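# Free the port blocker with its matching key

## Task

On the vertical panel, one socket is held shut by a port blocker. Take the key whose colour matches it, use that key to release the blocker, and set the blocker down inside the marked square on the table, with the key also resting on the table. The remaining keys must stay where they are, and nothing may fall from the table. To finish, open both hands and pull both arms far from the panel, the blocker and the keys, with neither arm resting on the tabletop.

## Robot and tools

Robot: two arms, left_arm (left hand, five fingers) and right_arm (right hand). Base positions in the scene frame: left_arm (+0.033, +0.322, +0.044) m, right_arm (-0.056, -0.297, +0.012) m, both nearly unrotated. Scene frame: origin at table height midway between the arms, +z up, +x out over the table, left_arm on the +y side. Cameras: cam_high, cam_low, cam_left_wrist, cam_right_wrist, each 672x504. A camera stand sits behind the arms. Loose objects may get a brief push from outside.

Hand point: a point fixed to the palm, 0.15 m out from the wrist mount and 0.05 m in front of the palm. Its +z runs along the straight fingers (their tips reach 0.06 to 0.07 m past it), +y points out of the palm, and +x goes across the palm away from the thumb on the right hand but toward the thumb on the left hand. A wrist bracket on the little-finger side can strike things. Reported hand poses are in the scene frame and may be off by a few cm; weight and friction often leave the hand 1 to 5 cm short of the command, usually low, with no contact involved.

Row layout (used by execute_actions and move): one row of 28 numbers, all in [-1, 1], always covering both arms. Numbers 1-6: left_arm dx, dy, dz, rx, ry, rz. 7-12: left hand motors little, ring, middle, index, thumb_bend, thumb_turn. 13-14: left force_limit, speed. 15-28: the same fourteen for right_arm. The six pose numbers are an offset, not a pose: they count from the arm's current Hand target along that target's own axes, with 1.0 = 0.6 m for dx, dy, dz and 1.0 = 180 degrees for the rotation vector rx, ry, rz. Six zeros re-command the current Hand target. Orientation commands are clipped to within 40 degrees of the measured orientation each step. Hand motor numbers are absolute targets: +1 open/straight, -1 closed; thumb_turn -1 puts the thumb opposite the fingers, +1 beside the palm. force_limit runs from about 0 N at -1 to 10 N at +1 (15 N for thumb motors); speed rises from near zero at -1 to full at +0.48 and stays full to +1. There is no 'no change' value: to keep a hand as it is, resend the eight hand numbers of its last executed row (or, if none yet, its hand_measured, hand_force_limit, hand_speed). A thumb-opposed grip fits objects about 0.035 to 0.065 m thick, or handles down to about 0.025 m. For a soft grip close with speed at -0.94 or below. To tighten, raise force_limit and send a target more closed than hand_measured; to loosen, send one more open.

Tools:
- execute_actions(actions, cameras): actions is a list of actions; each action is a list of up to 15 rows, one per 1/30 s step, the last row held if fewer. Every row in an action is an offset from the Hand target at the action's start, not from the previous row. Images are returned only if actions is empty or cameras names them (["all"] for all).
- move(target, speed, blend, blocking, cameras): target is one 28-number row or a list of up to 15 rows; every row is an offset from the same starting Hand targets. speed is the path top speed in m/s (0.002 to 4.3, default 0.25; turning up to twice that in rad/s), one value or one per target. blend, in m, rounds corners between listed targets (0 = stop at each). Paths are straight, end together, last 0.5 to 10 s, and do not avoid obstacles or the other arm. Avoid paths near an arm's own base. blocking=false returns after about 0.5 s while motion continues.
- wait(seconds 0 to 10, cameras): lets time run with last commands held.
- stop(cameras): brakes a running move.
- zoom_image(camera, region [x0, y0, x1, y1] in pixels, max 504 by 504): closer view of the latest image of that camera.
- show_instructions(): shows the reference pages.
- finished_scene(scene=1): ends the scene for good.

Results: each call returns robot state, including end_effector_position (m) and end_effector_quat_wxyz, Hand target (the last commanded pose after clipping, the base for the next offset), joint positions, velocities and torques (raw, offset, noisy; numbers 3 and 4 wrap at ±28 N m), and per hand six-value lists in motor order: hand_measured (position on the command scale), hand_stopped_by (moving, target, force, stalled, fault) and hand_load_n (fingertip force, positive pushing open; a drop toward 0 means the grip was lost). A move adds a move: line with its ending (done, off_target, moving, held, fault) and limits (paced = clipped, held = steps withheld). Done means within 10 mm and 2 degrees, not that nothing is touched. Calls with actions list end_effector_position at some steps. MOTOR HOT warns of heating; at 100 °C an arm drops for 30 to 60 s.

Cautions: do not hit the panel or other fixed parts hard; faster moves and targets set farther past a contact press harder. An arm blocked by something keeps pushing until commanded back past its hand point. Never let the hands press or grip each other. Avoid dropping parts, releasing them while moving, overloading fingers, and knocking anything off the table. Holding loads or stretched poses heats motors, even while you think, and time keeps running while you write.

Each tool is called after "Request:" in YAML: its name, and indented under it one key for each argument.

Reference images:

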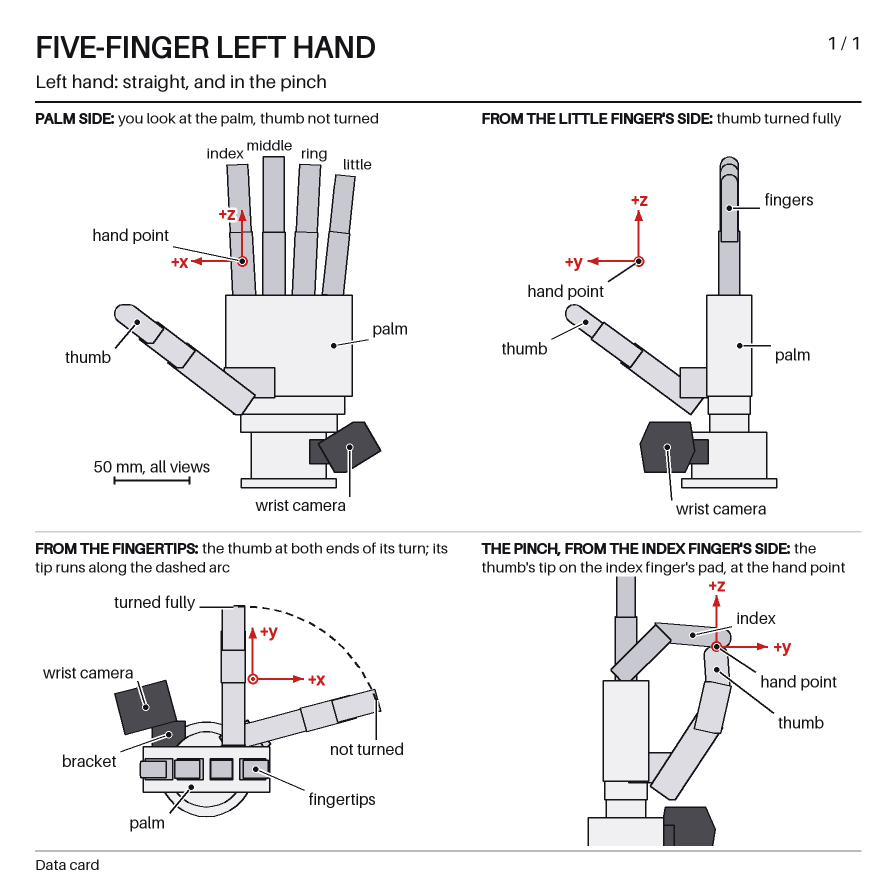

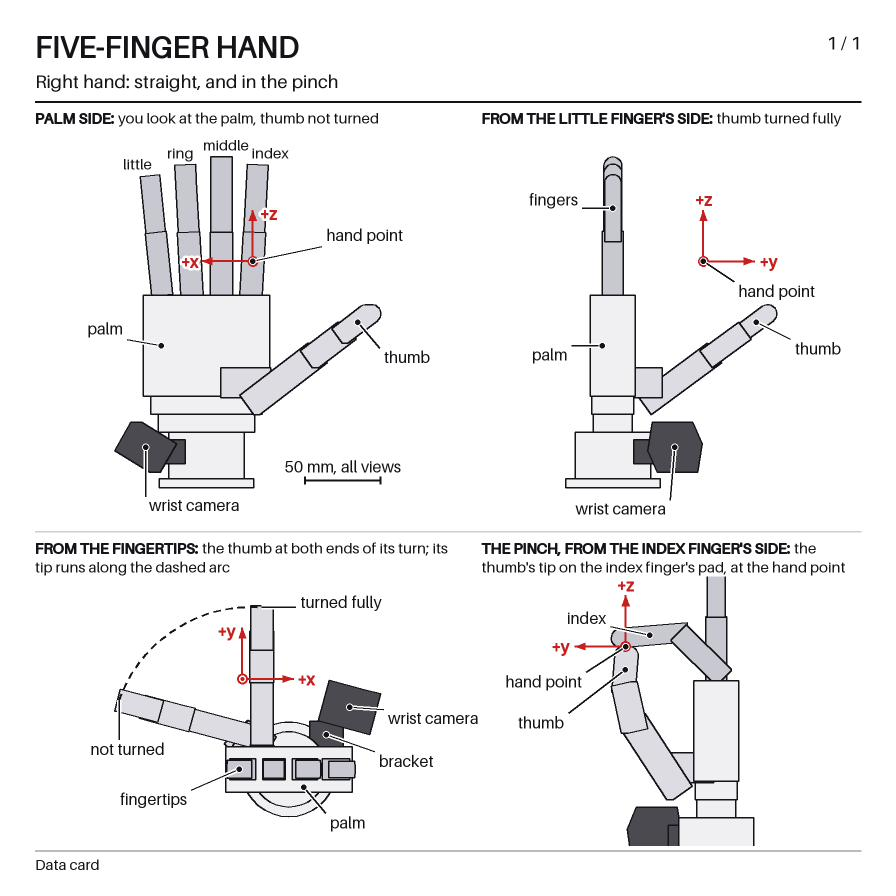

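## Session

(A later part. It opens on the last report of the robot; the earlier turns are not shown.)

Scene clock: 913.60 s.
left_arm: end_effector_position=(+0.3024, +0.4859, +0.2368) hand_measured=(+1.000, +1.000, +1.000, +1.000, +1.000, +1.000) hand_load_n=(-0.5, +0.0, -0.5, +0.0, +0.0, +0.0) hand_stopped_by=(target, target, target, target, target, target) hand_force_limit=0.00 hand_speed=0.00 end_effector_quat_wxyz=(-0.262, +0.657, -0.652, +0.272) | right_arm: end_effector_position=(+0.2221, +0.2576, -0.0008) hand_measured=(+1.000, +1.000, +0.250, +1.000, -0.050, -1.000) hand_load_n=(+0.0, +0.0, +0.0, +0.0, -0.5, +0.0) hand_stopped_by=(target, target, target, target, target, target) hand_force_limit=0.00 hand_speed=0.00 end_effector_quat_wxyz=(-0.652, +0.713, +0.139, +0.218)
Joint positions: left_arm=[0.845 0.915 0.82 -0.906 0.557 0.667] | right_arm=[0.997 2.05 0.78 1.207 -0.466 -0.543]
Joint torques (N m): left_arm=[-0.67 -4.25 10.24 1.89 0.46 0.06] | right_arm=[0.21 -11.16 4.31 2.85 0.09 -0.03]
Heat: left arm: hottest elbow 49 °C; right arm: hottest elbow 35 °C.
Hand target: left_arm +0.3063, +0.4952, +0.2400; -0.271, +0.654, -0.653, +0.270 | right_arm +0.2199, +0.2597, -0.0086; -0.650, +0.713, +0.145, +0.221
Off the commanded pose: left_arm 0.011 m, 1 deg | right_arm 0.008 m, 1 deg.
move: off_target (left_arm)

Request:
move:
  target: [0,0,0,0,0,0,1,1,1,1,1,1,0,0,0,0,0,0,0,0,1,1,-0.4,1,-0.05,-1,0.0,-0.8]
  speed: 0.05
  cameras: ["cam_left_wrist", "cam_right_wrist"]

Request:
zoom_image:
  camera: "cam_right_wrist"
  region: [300, 110, 480, 280]

Request:
zoom_image:
  camera: "cam_left_wrist"
  region: [130, 330, 310, 480]

Scene clock: 929.87 s.
left_arm: end_effector_position=(+0.3024, +0.4859, +0.2368) hand_measured=(+1.000, +1.000, +1.000, +1.000, +1.000, +1.000) hand_load_n=(+0.0, +0.0, +0.0, +0.0, +0.0, +0.0) hand_stopped_by=(target, target, target, target, target, target) hand_force_limit=0.00 hand_speed=0.00 end_effector_quat_wxyz=(-0.262, +0.657, -0.652, +0.272) | right_arm: end_effector_position=(+0.2232, +0.2587, +0.0033) hand_measured=(+1.000, +1.000, -0.228, +1.000, -0.050, -1.000) hand_load_n=(+0.0, +0.0, +8.0, +0.0, +0.0, -0.5) hand_stopped_by=(target, target, force, target, target, target) hand_force_limit=0.00 hand_speed=-0.80 end_effector_quat_wxyz=(+0.655, -0.707, -0.142, -0.224)
Joint positions: left_arm=[0.845 0.915 0.82 -0.906 0.557 0.667] | right_arm=[0.997 2.05 0.78 1.224 -0.466 -0.548]
Joint torques (N m): left_arm=[-0.67 -4.42 10.22 1.95 0.44 0.06] | right_arm=[0.21 -11.16 4.29 2.24 0.07 0.02]
Heat: left arm: hottest elbow 49 °C; right arm: hottest elbow 35 °C.
Hand target: left_arm +0.3063, +0.4952, +0.2400; -0.271, +0.654, -0.653, +0.270 | right_arm +0.2198, +0.2598, -0.0085; +0.650, -0.712, -0.145, -0.221
Off the commanded pose: left_arm 0.011 m, 1 deg | right_arm 0.012 m, 1 deg.
move: off_target (left_arm, right_arm)
Images, in order (width x height): cam_left_wrist 672x504, cam_right_wrist 672x504.

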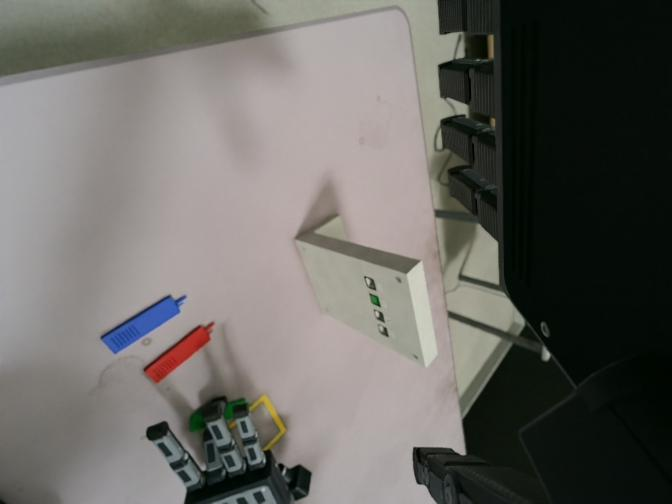

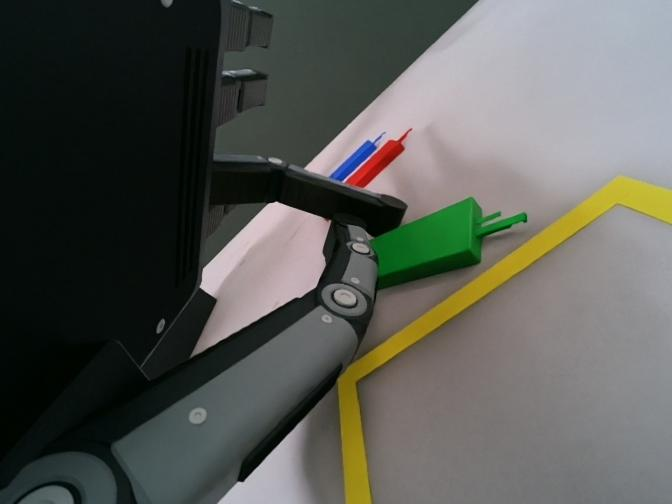

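Scaled by 2.800 from the camera's 672x504 image, which has a finer 960x720 frame.

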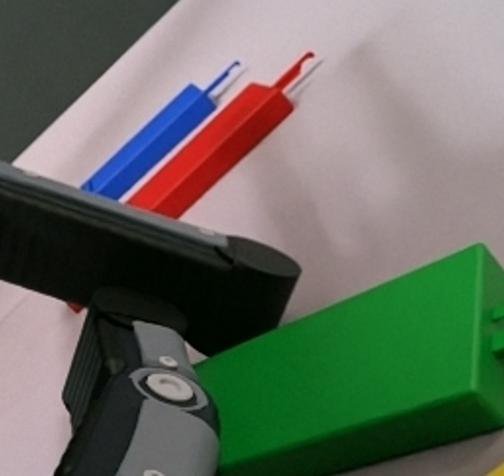

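Scaled by 2.800 from the camera's 672x504 image, which has a finer 960x720 frame.

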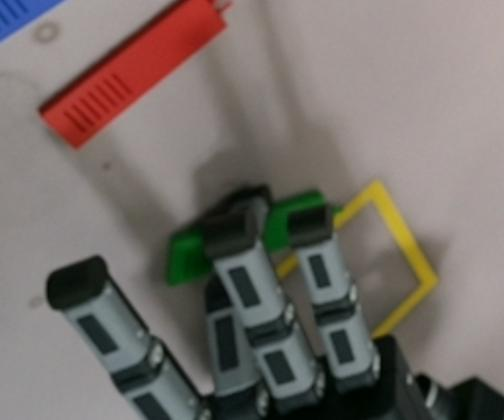

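Request:
zoom_image:
  camera: "cam_left_wrist"
  region: [170, 380, 290, 450]

Request:
zoom_image:
  camera: "cam_right_wrist"
  region: [310, 170, 550, 300]

Scaled by 4.200 from the camera's 672x504 image, which has a finer 960x720 frame.

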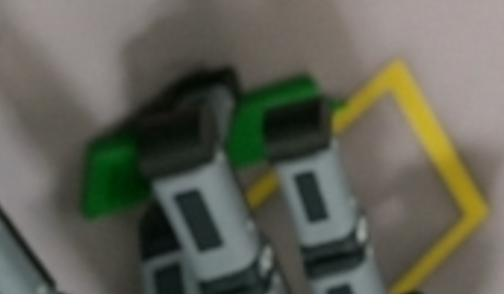

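Scaled by 2.100 from the camera's 672x504 image, which has a finer 960x720 frame.

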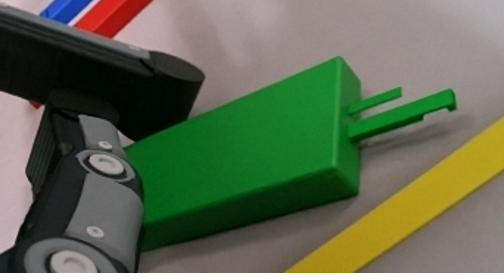

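Request:
move:
  target: [0,0,0,0,0,0,1,1,1,1,1,1,0,0,0.004,-0.0076,-0.0005,0,0,0,1,1,0.3,1,-0.05,-1,0.0,-0.7]
  speed: 0.05
  cameras: ["cam_left_wrist", "cam_right_wrist"]

Request:
zoom_image:
  camera: "cam_right_wrist"
  region: [300, 130, 540, 310]

Request:
zoom_image:
  camera: "cam_left_wrist"
  region: [150, 350, 310, 470]

Scene clock: 1068.40 s.
left_arm: end_effector_position=(+0.3024, +0.4859, +0.2368) hand_measured=(+1.000, +1.000, +1.000, +1.000, +1.000, +1.000) hand_load_n=(+0.0, +0.0, +0.0, +0.0, +0.0, -0.5) hand_stopped_by=(target, target, target, target, target, target) hand_force_limit=0.00 hand_speed=0.00 end_effector_quat_wxyz=(-0.262, +0.657, -0.652, +0.272) | right_arm: end_effector_position=(+0.2230, +0.2588, +0.0033) hand_measured=(+1.000, +1.000, +0.300, +1.000, -0.050, -1.000) hand_load_n=(+0.0, +0.0, -0.5, +0.0, -1.5, -0.5) hand_stopped_by=(target, target, target, target, target, target) hand_force_limit=0.00 hand_speed=-0.70 end_effector_quat_wxyz=(+0.655, -0.707, -0.142, -0.224)
Joint positions: left_arm=[0.845 0.915 0.82 -0.906 0.557 0.667] | right_arm=[0.997 2.05 0.78 1.224 -0.466 -0.548]
Joint torques (N m): left_arm=[-0.67 -4.25 10.22 1.87 0.45 0.06] | right_arm=[0.21 -12.34 4.11 1.73 0.1 0.02]
Heat: left arm: hottest elbow 50 °C; right arm: hottest elbow 34 °C.
Hand target: left_arm +0.3063, +0.4952, +0.2400; -0.271, +0.654, -0.653, +0.270 | right_arm +0.2195, +0.2598, -0.0034; +0.650, -0.712, -0.145, -0.221
Off the commanded pose: left_arm 0.011 m, 1 deg | right_arm 0.008 m, 1 deg.
move: off_target (left_arm)
Images, in order (width x height): cam_left_wrist 672x504, cam_right_wrist 672x504.

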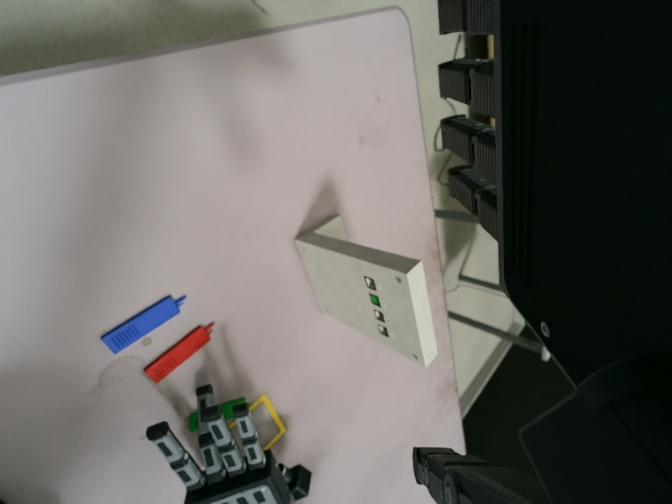

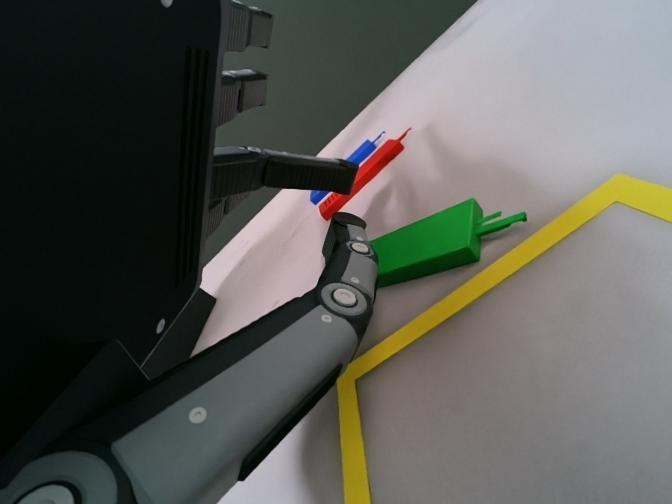

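Scaled by 2.100 from the camera's 672x504 image, which has a finer 960x720 frame.

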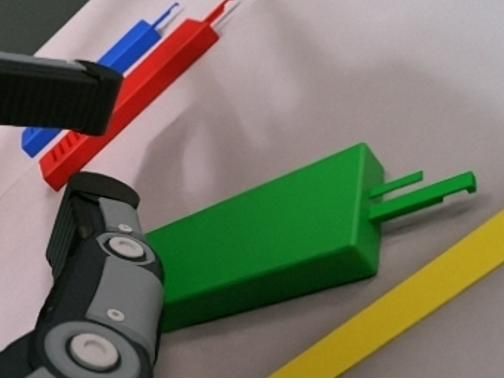

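Scaled by 3.150 from the camera's 672x504 image, which has a finer 960x720 frame.

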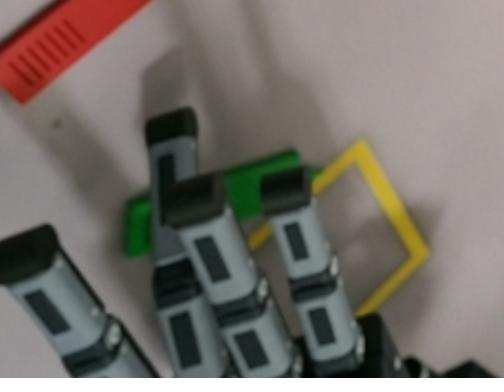

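Request:
move:
  target:
    - [0,0,0,0,0,0,1,1,1,1,1,1,0,0,0.0168,-0.0287,-0.0019,0,0,0,1,1,0.3,1,-0.05,-1,0.0,-0.5]
    - [0,0,0,0,0,0,1,1,1,1,1,1,0,0,0.0497,-0.0767,-0.0385,-0.1913,0.0946,0.0463,1,1,0.3,1,0.2,-1,0.0,-0.5]
  speed: 0.15
  blend: [0.01, 0]
  cameras: ["cam_left_wrist", "cam_right_wrist"]

Request:
zoom_image:
  camera: "cam_right_wrist"
  region: [300, 150, 520, 350]

Request:
zoom_image:
  camera: "cam_left_wrist"
  region: [150, 350, 310, 470]

Scene clock: 1168.70 s.
left_arm: end_effector_position=(+0.3024, +0.4859, +0.2368) hand_measured=(+1.000, +1.000, +1.000, +1.000, +1.000, +1.000) hand_load_n=(+0.0, +0.0, +0.0, -0.5, +0.0, +0.0) hand_stopped_by=(target, target, target, target, target, target) hand_force_limit=0.00 hand_speed=0.00 end_effector_quat_wxyz=(-0.262, +0.657, -0.652, +0.272) | right_arm: end_effector_position=(+0.2163, +0.2200, +0.0316) hand_measured=(+1.000, +1.000, +0.300, +1.000, +0.200, -1.000) hand_load_n=(+0.0, +0.0, +0.0, +0.0, +0.0, +0.0) hand_stopped_by=(target, target, target, target, target, target) hand_force_limit=0.00 hand_speed=-0.50 end_effector_quat_wxyz=(-0.421, +0.851, -0.067, +0.307)
Joint positions: left_arm=[0.845 0.915 0.82 -0.906 0.557 0.667] | right_arm=[1.193 1.702 0.827 0.38 0.272 -0.407]
Joint torques (N m): left_arm=[-0.67 -4.37 10.22 1.91 0.44 0.05] | right_arm=[0.21 -12.16 9.28 1.74 0.27 0.29]
Heat: left arm: hottest elbow 51 °C; right arm: hottest elbow 33 °C.
Hand target: left_arm +0.3063, +0.4952, +0.2400; -0.271, +0.654, -0.653, +0.270 | right_arm +0.2196, +0.2397, +0.0526; -0.439, +0.841, -0.074, +0.308
Off the commanded pose: left_arm 0.011 m, 1 deg | right_arm 0.029 m, 3 deg.
move: off_target (left_arm, right_arm); target 2's new numbers were sent with right_arm's hand 0.029 m and 3 deg from that target
Images, in order (width x height): cam_left_wrist 672x504, cam_right_wrist 672x504.

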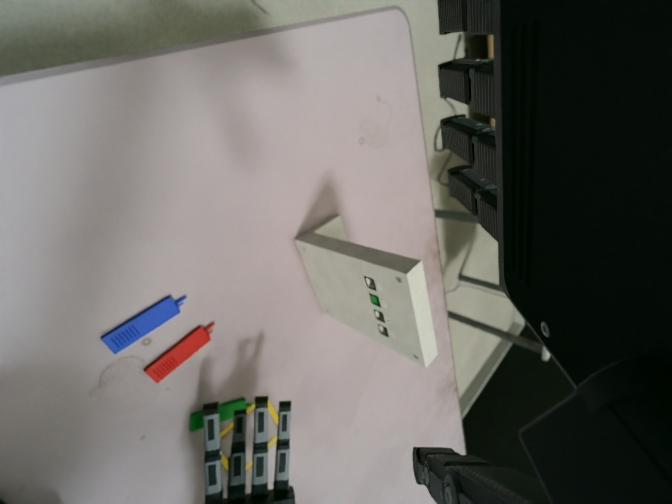

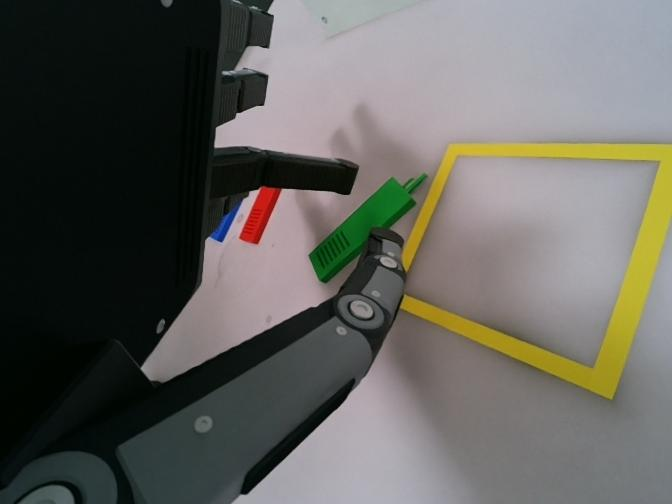

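Scaled by 2.291 from the camera's 672x504 image, which has a finer 960x720 frame.

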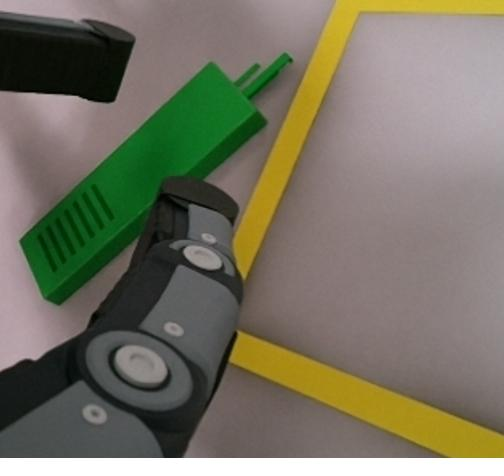

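Scaled by 3.150 from the camera's 672x504 image, which has a finer 960x720 frame.

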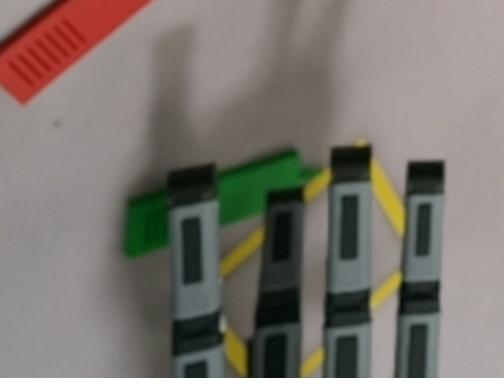

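Request:
move:
  target: [0,0,0,0,0,0,1,1,1,1,1,1,0,0,-0.0253,0.0065,0.0417,0.038,0.0105,0.0063,1,1,0.3,1,0.2,-1,0.0,-0.5]
  speed: 0.1
  cameras: ["cam_right_wrist"]

Request:
zoom_image:
  camera: "cam_right_wrist"
  region: [290, 130, 470, 300]

Scene clock: 1246.03 s.
left_arm: end_effector_position=(+0.3024, +0.4859, +0.2368) hand_measured=(+1.000, +1.000, +1.000, +1.000, +1.000, +1.000) hand_load_n=(+0.0, +0.0, -0.5, +0.0, +0.0, +0.0) hand_stopped_by=(target, target, target, target, target, target) hand_force_limit=0.00 hand_speed=0.00 end_effector_quat_wxyz=(-0.262, +0.657, -0.652, +0.272) | right_arm: end_effector_position=(+0.2237, +0.2489, +0.0282) hand_measured=(+1.000, +1.000, +0.300, +1.000, +0.200, -1.000) hand_load_n=(+0.0, +0.0, +0.0, +0.0, +0.0, +0.0) hand_stopped_by=(target, target, target, target, target, target) hand_force_limit=0.00 hand_speed=-0.50 end_effector_quat_wxyz=(-0.479, +0.814, -0.072, +0.322)
Joint positions: left_arm=[0.845 0.915 0.82 -0.906 0.557 0.667] | right_arm=[1.2 1.793 0.827 0.612 0.268 -0.407]
Joint torques (N m): left_arm=[-0.56 -4.31 10.17 1.91 0.44 0.06] | right_arm=[0.26 -11.05 7.1 3.17 0.02 0.17]
Heat: left arm: hottest elbow 52 °C; right arm: hottest elbow 37 °C.
Hand target: left_arm +0.3063, +0.4952, +0.2400; -0.271, +0.654, -0.653, +0.270 | right_arm +0.2227, +0.2606, +0.0320; -0.490, +0.807, -0.071, +0.321
Off the commanded pose: left_arm 0.011 m, 1 deg | right_arm 0.012 m, 2 deg.
move: off_target (left_arm, right_arm)
Images, in order (width x height): cam_right_wrist 672x504.

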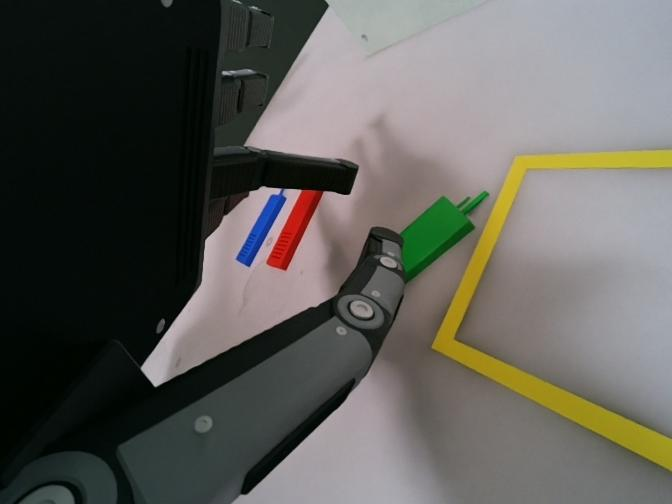

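Scaled by 2.800 from the camera's 672x504 image, which has a finer 960x720 frame.

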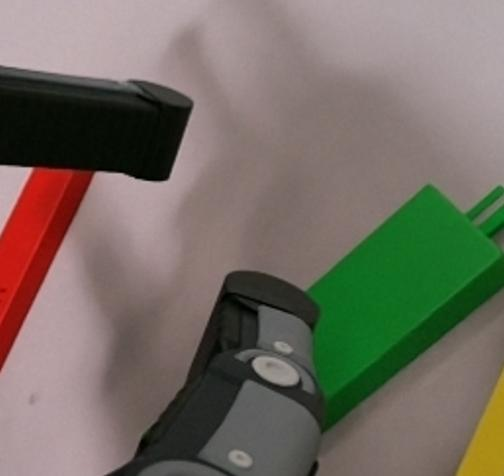

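Request:
move:
  target: [0,0,0,0,0,0,1,1,1,1,1,1,0,0,-0.0287,0.018,-0.0012,0.02,0,0,1,1,0.3,1,0.2,-1,0.0,-0.5]
  speed: 0.1
  cameras: ["cam_right_wrist"]

Request:
zoom_image:
  camera: "cam_right_wrist"
  region: [290, 130, 470, 300]

Scene clock: 1273.87 s.
left_arm: end_effector_position=(+0.3024, +0.4859, +0.2368) hand_measured=(+1.000, +1.000, +1.000, +1.000, +1.000, +1.000) hand_load_n=(+0.0, +0.0, +0.0, +0.0, +0.0, +0.0) hand_stopped_by=(target, target, target, target, target, target) hand_force_limit=0.00 hand_speed=0.00 end_effector_quat_wxyz=(-0.262, +0.657, -0.652, +0.272) | right_arm: end_effector_position=(+0.2154, +0.2611, +0.0207) hand_measured=(+1.000, +1.000, +0.300, +1.000, +0.200, -1.000) hand_load_n=(+0.0, +0.0, +0.0, +0.0, +0.0, +0.0) hand_stopped_by=(target, target, target, target, target, target) hand_force_limit=0.00 hand_speed=-0.50 end_effector_quat_wxyz=(-0.514, +0.792, -0.066, +0.324)
Joint positions: left_arm=[0.845 0.915 0.82 -0.906 0.557 0.667] | right_arm=[1.217 1.852 0.807 0.77 0.258 -0.407]
Joint torques (N m): left_arm=[-0.62 -4.42 10.21 1.89 0.44 0.06] | right_arm=[0.21 -11.34 5.04 3.08 -0.01 0.06]
Heat: left arm: hottest elbow 52 °C; right arm: hottest elbow 37 °C.
Hand target: left_arm +0.3063, +0.4952, +0.2400; -0.271, +0.654, -0.653, +0.270 | right_arm +0.2111, +0.2621, +0.0155; -0.515, +0.791, -0.061, +0.323
Off the commanded pose: left_arm 0.011 m, 1 deg | right_arm 0.007 m, 1 deg.
move: off_target (left_arm)
Images, in order (width x height): cam_right_wrist 672x504.

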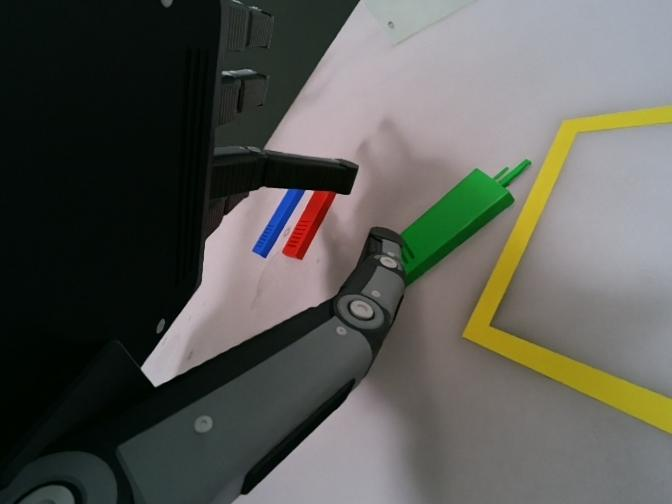

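Scaled by 2.800 from the camera's 672x504 image, which has a finer 960x720 frame.

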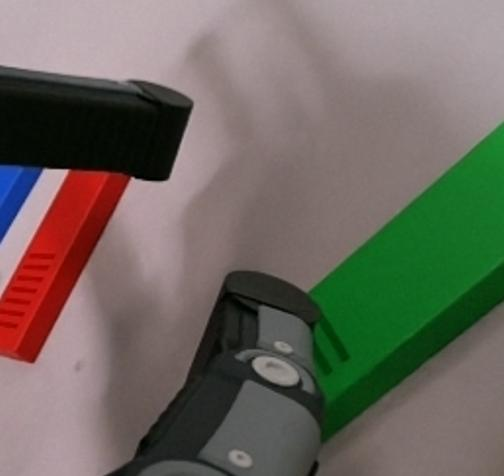

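Request:
move:
  target: [0,0,0,0,0,0,1,1,1,1,1,1,0,0,-0.0058,0.0173,-0.0095,0,0,0,1,1,0.3,1,0.2,-1,0.0,-0.5]
  speed: 0.08
  cameras: ["cam_right_wrist"]

Request:
zoom_image:
  camera: "cam_right_wrist"
  region: [290, 130, 530, 300]

Scene clock: 1290.20 s.
left_arm: end_effector_position=(+0.3024, +0.4859, +0.2368) hand_measured=(+1.000, +1.000, +1.000, +1.000, +1.000, +1.000) hand_load_n=(+0.0, +0.0, -0.5, +0.0, +0.0, +0.0) hand_stopped_by=(target, target, target, target, target, target) hand_force_limit=0.00 hand_speed=0.00 end_effector_quat_wxyz=(-0.262, +0.657, -0.652, +0.272) | right_arm: end_effector_position=(+0.2119, +0.2543, +0.0130) hand_measured=(+1.000, +1.000, +0.300, +1.000, +0.200, -1.000) hand_load_n=(+0.0, +0.0, +0.0, +0.0, +0.0, +0.0) hand_stopped_by=(target, target, target, target, target, target) hand_force_limit=0.00 hand_speed=-0.50 end_effector_quat_wxyz=(-0.515, +0.791, -0.066, +0.324)
Joint positions: left_arm=[0.845 0.915 0.82 -0.906 0.557 0.667] | right_arm=[1.218 1.862 0.783 0.808 0.258 -0.407]
Joint torques (N m): left_arm=[-0.62 -4.37 10.26 1.91 0.44 0.05] | right_arm=[0.21 -11.05 4.75 3.18 0.04 0.07]
Heat: left arm: hottest elbow 53 °C; right arm: hottest elbow 37 °C.
Hand target: left_arm +0.3063, +0.4952, +0.2400; -0.271, +0.654, -0.653, +0.270 | right_arm +0.2073, +0.2543, +0.0065; -0.515, +0.791, -0.061, +0.323
Off the commanded pose: left_arm 0.011 m, 1 deg | right_arm 0.008 m, 1 deg.
move: off_target (left_arm)
Images, in order (width x height): cam_right_wrist 672x504.

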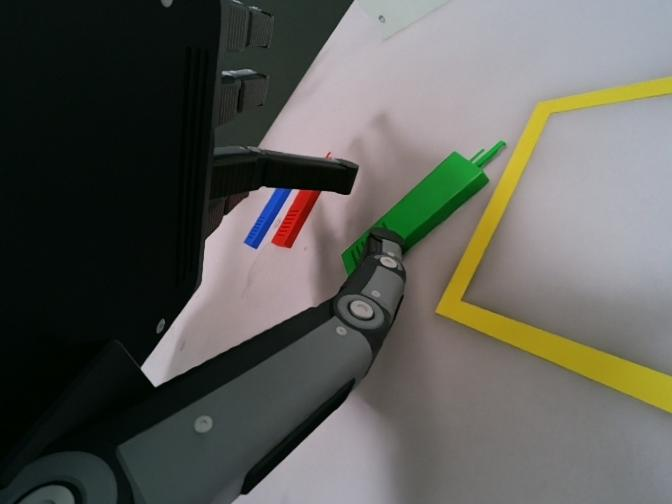

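Scaled by 2.100 from the camera's 672x504 image, which has a finer 960x720 frame.

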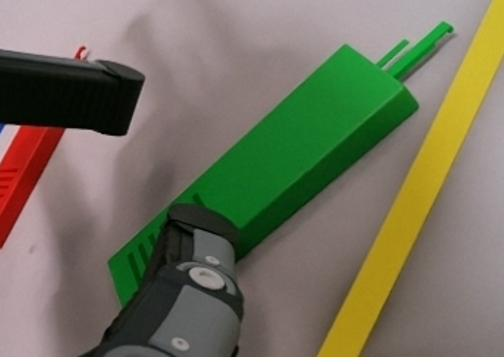

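Request:
move:
  target:
    - [0,0,0,0,0,0,1,1,1,1,1,1,0,0,-0.0017,0.0025,-0.0113,0,0,0,1,1,0.3,1,0.2,-1,0.0,-0.5]
    - [0,0,0,0,0,0,1,1,1,1,1,1,0,0,-0.0087,0.016,-0.0072,0,0,0,1,1,0.3,1,0.2,-1,0.0,-0.5]
  speed: 0.05
  cameras: ["cam_right_wrist"]

Request:
zoom_image:
  camera: "cam_right_wrist"
  region: [290, 130, 530, 300]

Scene clock: 1325.97 s.
left_arm: end_effector_position=(+0.3024, +0.4859, +0.2368) hand_measured=(+1.000, +1.000, +1.000, +1.000, +1.000, +1.000) hand_load_n=(+0.0, +0.0, +0.0, -0.5, +0.0, +0.0) hand_stopped_by=(target, target, target, target, target, target) hand_force_limit=0.00 hand_speed=0.00 end_effector_quat_wxyz=(-0.262, +0.657, -0.652, +0.272) | right_arm: end_effector_position=(+0.2081, +0.2503, +0.0070) hand_measured=(+1.000, +1.000, +0.300, +1.000, +0.200, -1.000) hand_load_n=(+0.0, +0.0, +0.0, +0.0, -0.5, +0.0) hand_stopped_by=(target, target, target, target, target, target) hand_force_limit=0.00 hand_speed=-0.50 end_effector_quat_wxyz=(-0.518, +0.789, -0.065, +0.324)
Joint positions: left_arm=[0.845 0.915 0.82 -0.906 0.557 0.667] | right_arm=[1.222 1.875 0.764 0.847 0.259 -0.407]
Joint torques (N m): left_arm=[-0.73 -4.31 10.21 1.91 0.45 0.07] | right_arm=[0.26 -10.7 4.51 3.03 0.19 0.08]
Heat: left arm: hottest elbow 53 °C; right arm: hottest elbow 35 °C.
Hand target: left_arm +0.3063, +0.4952, +0.2400; -0.271, +0.654, -0.653, +0.270 | right_arm +0.2033, +0.2487, -0.0029; -0.515, +0.791, -0.061, +0.323
Off the commanded pose: left_arm 0.011 m, 1 deg | right_arm 0.011 m, 1 deg.
move: off_target (left_arm, right_arm)
Images, in order (width x height): cam_right_wrist 672x504.

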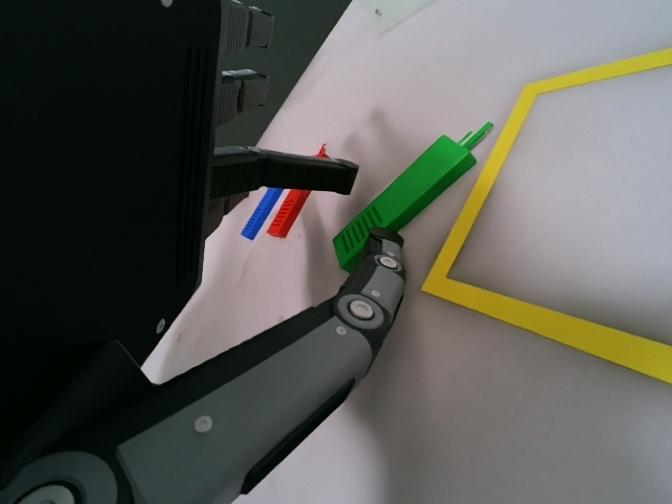

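Scaled by 2.100 from the camera's 672x504 image, which has a finer 960x720 frame.

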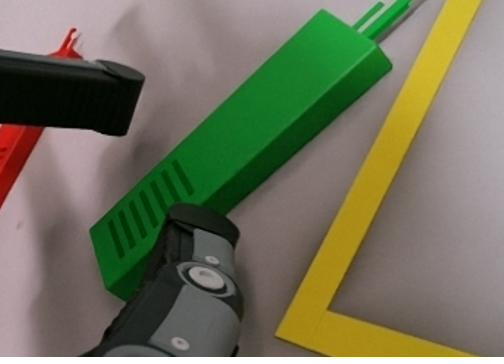

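Request:
move:
  target:
    - [0,0,0,0,0,0,1,1,1,1,1,1,0,0,-0.0012,0.0022,-0.0092,0,0,0,1,1,0.3,1,0.2,-1,0.0,-0.5]
    - [0,0,0,0,0,0,1,1,1,1,1,1,0,0,-0.0048,0.0093,-0.007,0,0,0,1,1,0.3,1,0.2,-1,0.0,-0.5]
  speed: 0.05
  cameras: ["cam_right_wrist", "cam_left_wrist"]

Request:
zoom_image:
  camera: "cam_right_wrist"
  region: [290, 130, 530, 300]

Request:
zoom_image:
  camera: "cam_left_wrist"
  region: [150, 340, 310, 470]

Scene clock: 1344.60 s.
left_arm: end_effector_position=(+0.3024, +0.4859, +0.2368) hand_measured=(+1.000, +1.000, +1.000, +1.000, +1.000, +1.000) hand_load_n=(+0.0, +0.0, +0.0, +0.0, +0.0, +0.0) hand_stopped_by=(target, target, target, target, target, target) hand_force_limit=0.00 hand_speed=0.00 end_effector_quat_wxyz=(-0.262, +0.657, -0.652, +0.272) | right_arm: end_effector_position=(+0.2063, +0.2477, +0.0066) hand_measured=(+1.000, +1.000, +0.300, +1.000, +0.200, -1.000) hand_load_n=(+0.0, +0.0, +0.0, +0.0, -0.5, -0.5) hand_stopped_by=(target, target, target, target, target, target) hand_force_limit=0.00 hand_speed=-0.50 end_effector_quat_wxyz=(-0.522, +0.785, -0.066, +0.326)
Joint positions: left_arm=[0.845 0.915 0.82 -0.906 0.557 0.667] | right_arm=[1.224 1.878 0.751 0.874 0.263 -0.407]
Joint torques (N m): left_arm=[-0.73 -4.25 10.18 1.92 0.46 0.05] | right_arm=[0.32 -10.17 4.18 2.85 0.16 0.09]
Heat: left arm: hottest elbow 53 °C; right arm: hottest elbow 35 °C.
Hand target: left_arm +0.3063, +0.4952, +0.2400; -0.271, +0.654, -0.653, +0.270 | right_arm +0.1998, +0.2441, -0.0080; -0.515, +0.791, -0.061, +0.323
Off the commanded pose: left_arm 0.011 m, 1 deg | right_arm 0.016 m, 1 deg.
move: off_target (left_arm, right_arm)
Images, in order (width x height): cam_left_wrist 672x504, cam_right_wrist 672x504.

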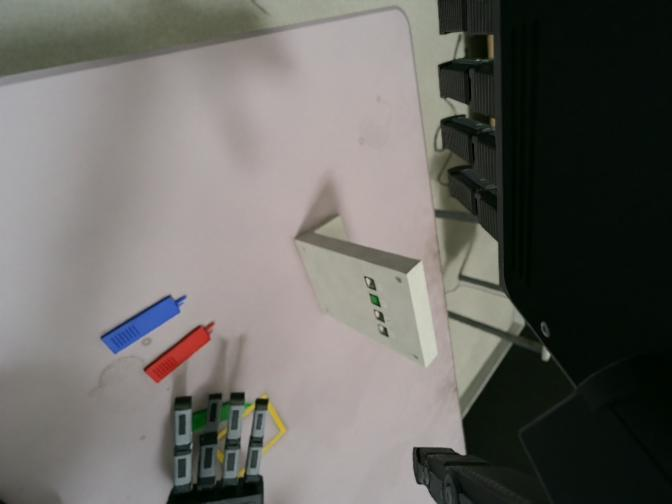

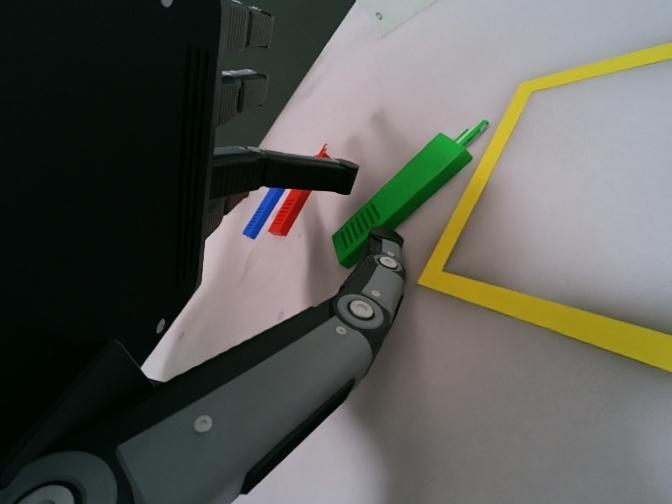

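Scaled by 2.100 from the camera's 672x504 image, which has a finer 960x720 frame.

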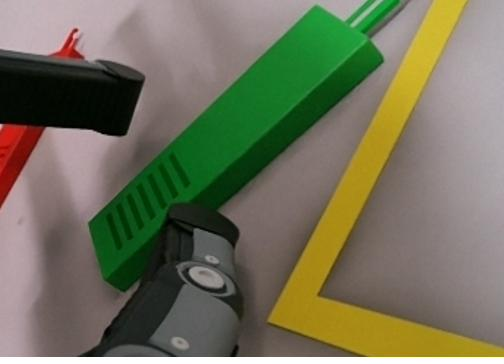

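Scaled by 3.150 from the camera's 672x504 image, which has a finer 960x720 frame.

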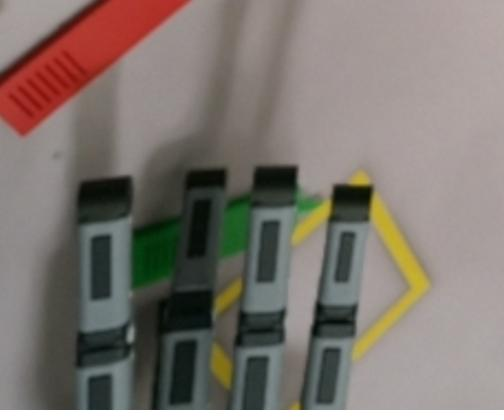

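Request:
move:
  target: [0,0,0,0,0,0,1,1,1,1,1,1,0,0,0.0163,-0.0323,-0.0035,-0.039,0,0,1,1,0.1,1,0.2,-1,0.0,-0.5]
  speed: 0.05
  cameras: ["cam_right_wrist"]

Request:
zoom_image:
  camera: "cam_right_wrist"
  region: [290, 130, 530, 300]

Scene clock: 1396.47 s.
left_arm: end_effector_position=(+0.3024, +0.4859, +0.2368) hand_measured=(+1.000, +1.000, +1.000, +1.000, +1.000, +1.000) hand_load_n=(+0.0, +0.0, +0.0, +0.0, +0.0, +0.0) hand_stopped_by=(target, target, target, target, target, target) hand_force_limit=0.00 hand_speed=0.00 end_effector_quat_wxyz=(-0.262, +0.657, -0.652, +0.272) | right_arm: end_effector_position=(+0.2031, +0.2372, +0.0087) hand_measured=(+1.000, +1.000, +0.100, +1.000, +0.200, -1.000) hand_load_n=(+0.0, +0.0, +1.0, -0.5, +0.0, +0.0) hand_stopped_by=(target, target, target, target, target, target) hand_force_limit=0.00 hand_speed=-0.50 end_effector_quat_wxyz=(-0.462, +0.822, -0.075, +0.324)
Joint positions: left_arm=[0.845 0.915 0.82 -0.906 0.557 0.667] | right_arm=[1.239 1.803 0.788 0.622 0.322 -0.39]
Joint torques (N m): left_arm=[-0.79 -4.25 10.24 1.91 0.44 0.05] | right_arm=[0.21 -11.81 7.3 1.36 0.27 0.33]
Heat: left arm: hottest elbow 53 °C; right arm: hottest elbow 34 °C.
Hand target: left_arm +0.3063, +0.4952, +0.2400; -0.271, +0.654, -0.653, +0.270 | right_arm +0.2017, +0.2473, +0.0137; -0.466, +0.821, -0.080, +0.319
Off the commanded pose: left_arm 0.011 m, 1 deg | right_arm 0.011 m, 1 deg.
move: off_target (left_arm, right_arm)
Images, in order (width x height): cam_right_wrist 672x504.

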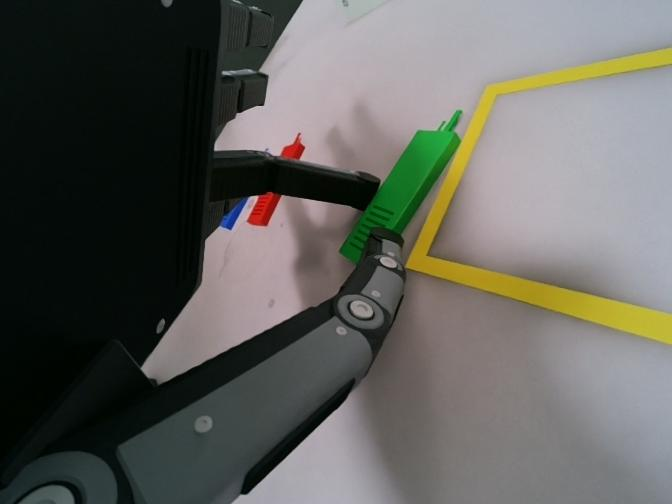

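Scaled by 2.100 from the camera's 672x504 image, which has a finer 960x720 frame.

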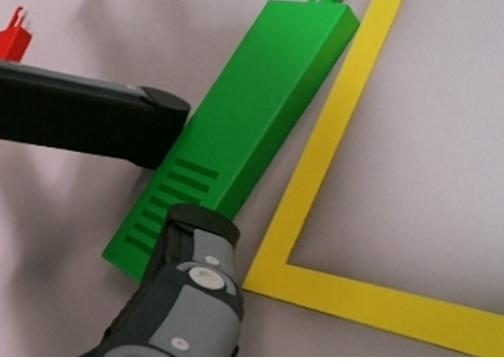

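Request:
move:
  target:
    - [0,0,0,0,0,0,1,1,1,1,1,1,0,0,0.0165,-0.0373,-0.0105,0,0,0,1,1,0.1,1,0.2,-1,0.0,-0.5]
    - [0,0,0,0,0,0,1,1,1,1,1,1,0,0,0.0553,-0.0307,-0.0138,0.0566,-0.0988,-0.0443,1,1,0.1,1,0.2,-1,0.0,-0.5]
  speed: 0.1
  blend: [0.005, 0]
  cameras: ["cam_right_wrist", "cam_left_wrist"]

Request:
zoom_image:
  camera: "cam_right_wrist"
  region: [290, 130, 530, 300]

Scene clock: 1431.23 s.
left_arm: end_effector_position=(+0.3024, +0.4859, +0.2368) hand_measured=(+1.000, +1.000, +1.000, +1.000, +1.000, +1.000) hand_load_n=(+0.0, +0.0, -0.5, +0.0, +0.0, +0.0) hand_stopped_by=(target, target, target, target, target, target) hand_force_limit=0.00 hand_speed=0.00 end_effector_quat_wxyz=(-0.262, +0.657, -0.652, +0.272) | right_arm: end_effector_position=(+0.2123, +0.2336, +0.0360) hand_measured=(+1.000, +1.000, +0.100, +1.000, +0.200, -1.000) hand_load_n=(+0.0, +0.0, +0.0, +0.0, +0.0, +0.0) hand_stopped_by=(target, target, target, target, target, target) hand_force_limit=0.00 hand_speed=-0.50 end_effector_quat_wxyz=(-0.517, +0.825, +0.073, +0.217)
Joint positions: left_arm=[0.845 0.915 0.82 -0.906 0.557 0.667] | right_arm=[1.075 1.723 0.788 0.547 -0.196 -0.565]
Joint torques (N m): left_arm=[-0.67 -4.31 10.25 1.91 0.45 0.06] | right_arm=[-1.08 -12.22 7.1 1.94 -0.16 -0.04]
Heat: left arm: hottest elbow 54 °C; right arm: hottest elbow 35 °C.
Hand target: left_arm +0.3063, +0.4952, +0.2400; -0.271, +0.654, -0.653, +0.270 | right_arm +0.2198, +0.2373, +0.0467; -0.520, +0.820, +0.078, +0.226
Off the commanded pose: left_arm 0.011 m, 1 deg | right_arm 0.013 m, 1 deg.
move: off_target (left_arm, right_arm)
Images, in order (width x height): cam_left_wrist 672x504, cam_right_wrist 672x504.

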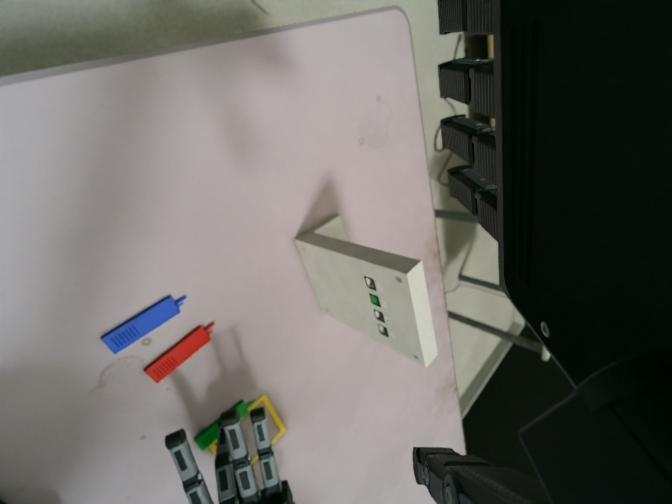

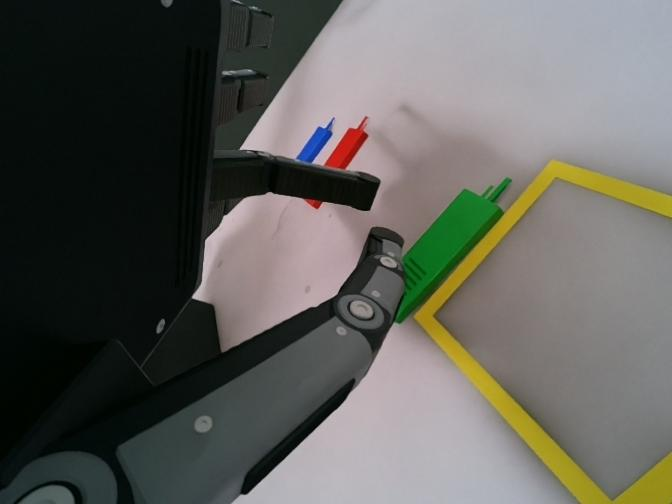

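Scaled by 2.100 from the camera's 672x504 image, which has a finer 960x720 frame.

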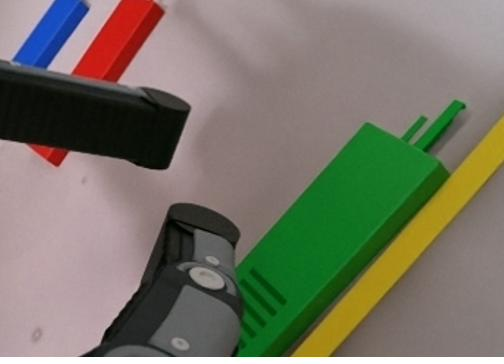

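Request:
move:
  target: [0,0,0,0,0,0,1,1,1,1,1,1,0,0,-0.036,0.0482,-0.0197,0.0193,-0.0365,-0.0165,1,1,0.25,1,0.2,-1,0.0,-0.5]
  speed: 0.08
  cameras: ["cam_right_wrist"]

Request:
zoom_image:
  camera: "cam_right_wrist"
  region: [290, 130, 530, 300]

Scene clock: 1481.30 s.
left_arm: end_effector_position=(+0.3024, +0.4859, +0.2368) hand_measured=(+1.000, +1.000, +1.000, +1.000, +1.000, +1.000) hand_load_n=(+0.0, +0.0, +0.0, +0.0, +0.0, +0.0) hand_stopped_by=(target, target, target, target, target, target) hand_force_limit=0.00 hand_speed=0.00 end_effector_quat_wxyz=(-0.262, +0.657, -0.652, +0.272) | right_arm: end_effector_position=(+0.2037, +0.2190, +0.0230) hand_measured=(+1.000, +1.000, +0.250, +1.000, +0.200, -1.000) hand_load_n=(+0.0, +0.0, +0.0, +0.0, +0.0, +0.0) hand_stopped_by=(target, target, target, target, target, target) hand_force_limit=0.00 hand_speed=-0.50 end_effector_quat_wxyz=(-0.535, +0.814, +0.131, +0.184)
Joint positions: left_arm=[0.845 0.915 0.82 -0.906 0.557 0.667] | right_arm=[1.027 1.738 0.747 0.594 -0.37 -0.641]
Joint torques (N m): left_arm=[-0.85 -4.42 10.22 1.92 0.45 0.06] | right_arm=[-1.08 -10.11 5.27 3.04 -0.23 -0.04]
Heat: left arm: hottest elbow 54 °C; right arm: hottest elbow 35 °C.
Hand target: left_arm +0.3063, +0.4952, +0.2400; -0.271, +0.654, -0.653, +0.270 | right_arm +0.2076, +0.2161, +0.0173; -0.533, +0.813, +0.136, +0.189
Off the commanded pose: left_arm 0.011 m, 1 deg | right_arm 0.007 m, 1 deg.
move: off_target (left_arm)
Images, in order (width x height): cam_right_wrist 672x504.

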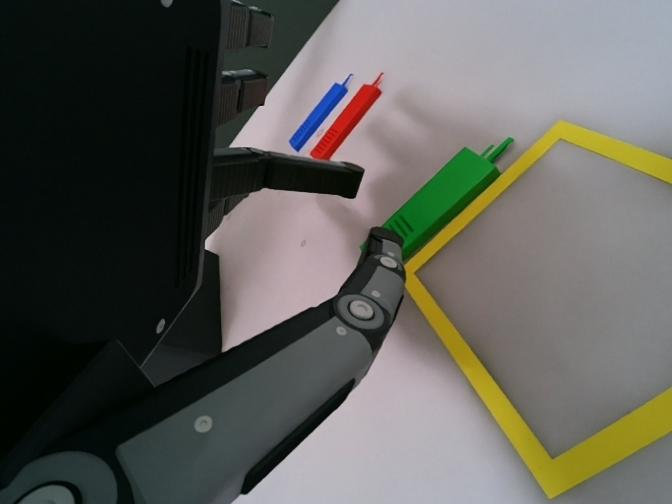

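Scaled by 2.100 from the camera's 672x504 image, which has a finer 960x720 frame.

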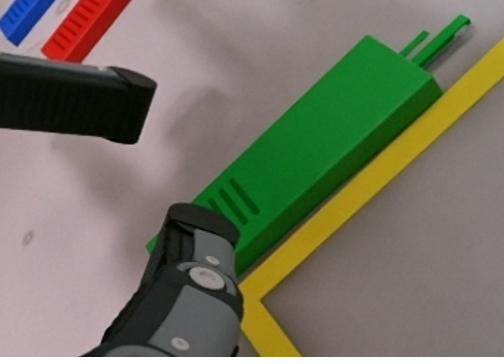

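Request:
move:
  target:
    - [0,0,0,0,0,0,1,1,1,1,1,1,0,0,0.0062,0.01,-0.0013,0,0,0,1,1,0.25,1,0.2,-1,0.0,-0.5]
    - [0,0,0,0,0,0,1,1,1,1,1,1,0,0,-0.0073,0.035,0.0097,0,0,0,1,1,0.25,1,0.2,-1,0.0,-0.5]
  speed: 0.05
  cameras: ["cam_right_wrist"]

Request:
zoom_image:
  camera: "cam_right_wrist"
  region: [290, 110, 530, 280]

Scene clock: 1504.20 s.
left_arm: end_effector_position=(+0.3024, +0.4859, +0.2368) hand_measured=(+1.000, +1.000, +1.000, +1.000, +1.000, +1.000) hand_load_n=(+0.0, +0.0, +0.0, +0.0, +0.0, +0.0) hand_stopped_by=(target, target, target, target, target, target) hand_force_limit=0.00 hand_speed=0.00 end_effector_quat_wxyz=(-0.262, +0.657, -0.652, +0.272) | right_arm: end_effector_position=(+0.2109, +0.2184, +0.0063) hand_measured=(+1.000, +1.000, +0.250, +1.000, +0.200, -1.000) hand_load_n=(+0.0, +0.0, +0.0, +0.0, +0.0, +0.0) hand_stopped_by=(target, target, target, target, target, target) hand_force_limit=0.00 hand_speed=-0.50 end_effector_quat_wxyz=(-0.538, +0.811, +0.133, +0.187)
Joint positions: left_arm=[0.845 0.915 0.82 -0.906 0.557 0.667] | right_arm=[1.012 1.794 0.747 0.658 -0.385 -0.649]
Joint torques (N m): left_arm=[-0.79 -4.42 10.19 1.89 0.45 0.05] | right_arm=[-1.14 -10.05 4.74 3.02 -0.18 -0.03]
Heat: left arm: hottest elbow 54 °C; right arm: hottest elbow 35 °C.
Hand target: left_arm +0.3063, +0.4952, +0.2400; -0.271, +0.654, -0.653, +0.270 | right_arm +0.2134, +0.2132, -0.0038; -0.534, +0.813, +0.136, +0.189
Off the commanded pose: left_arm 0.011 m, 1 deg | right_arm 0.012 m, 1 deg.
move: off_target (left_arm, right_arm)
Images, in order (width x height): cam_right_wrist 672x504.

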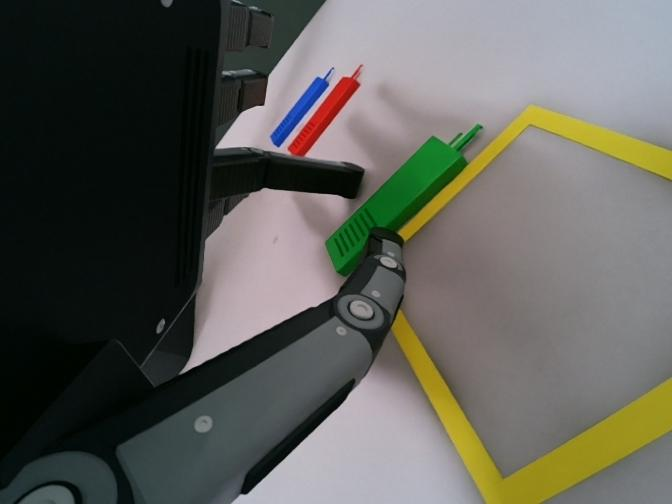

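Scaled by 2.100 from the camera's 672x504 image, which has a finer 960x720 frame.

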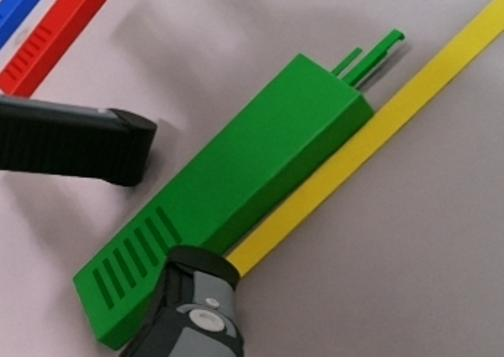

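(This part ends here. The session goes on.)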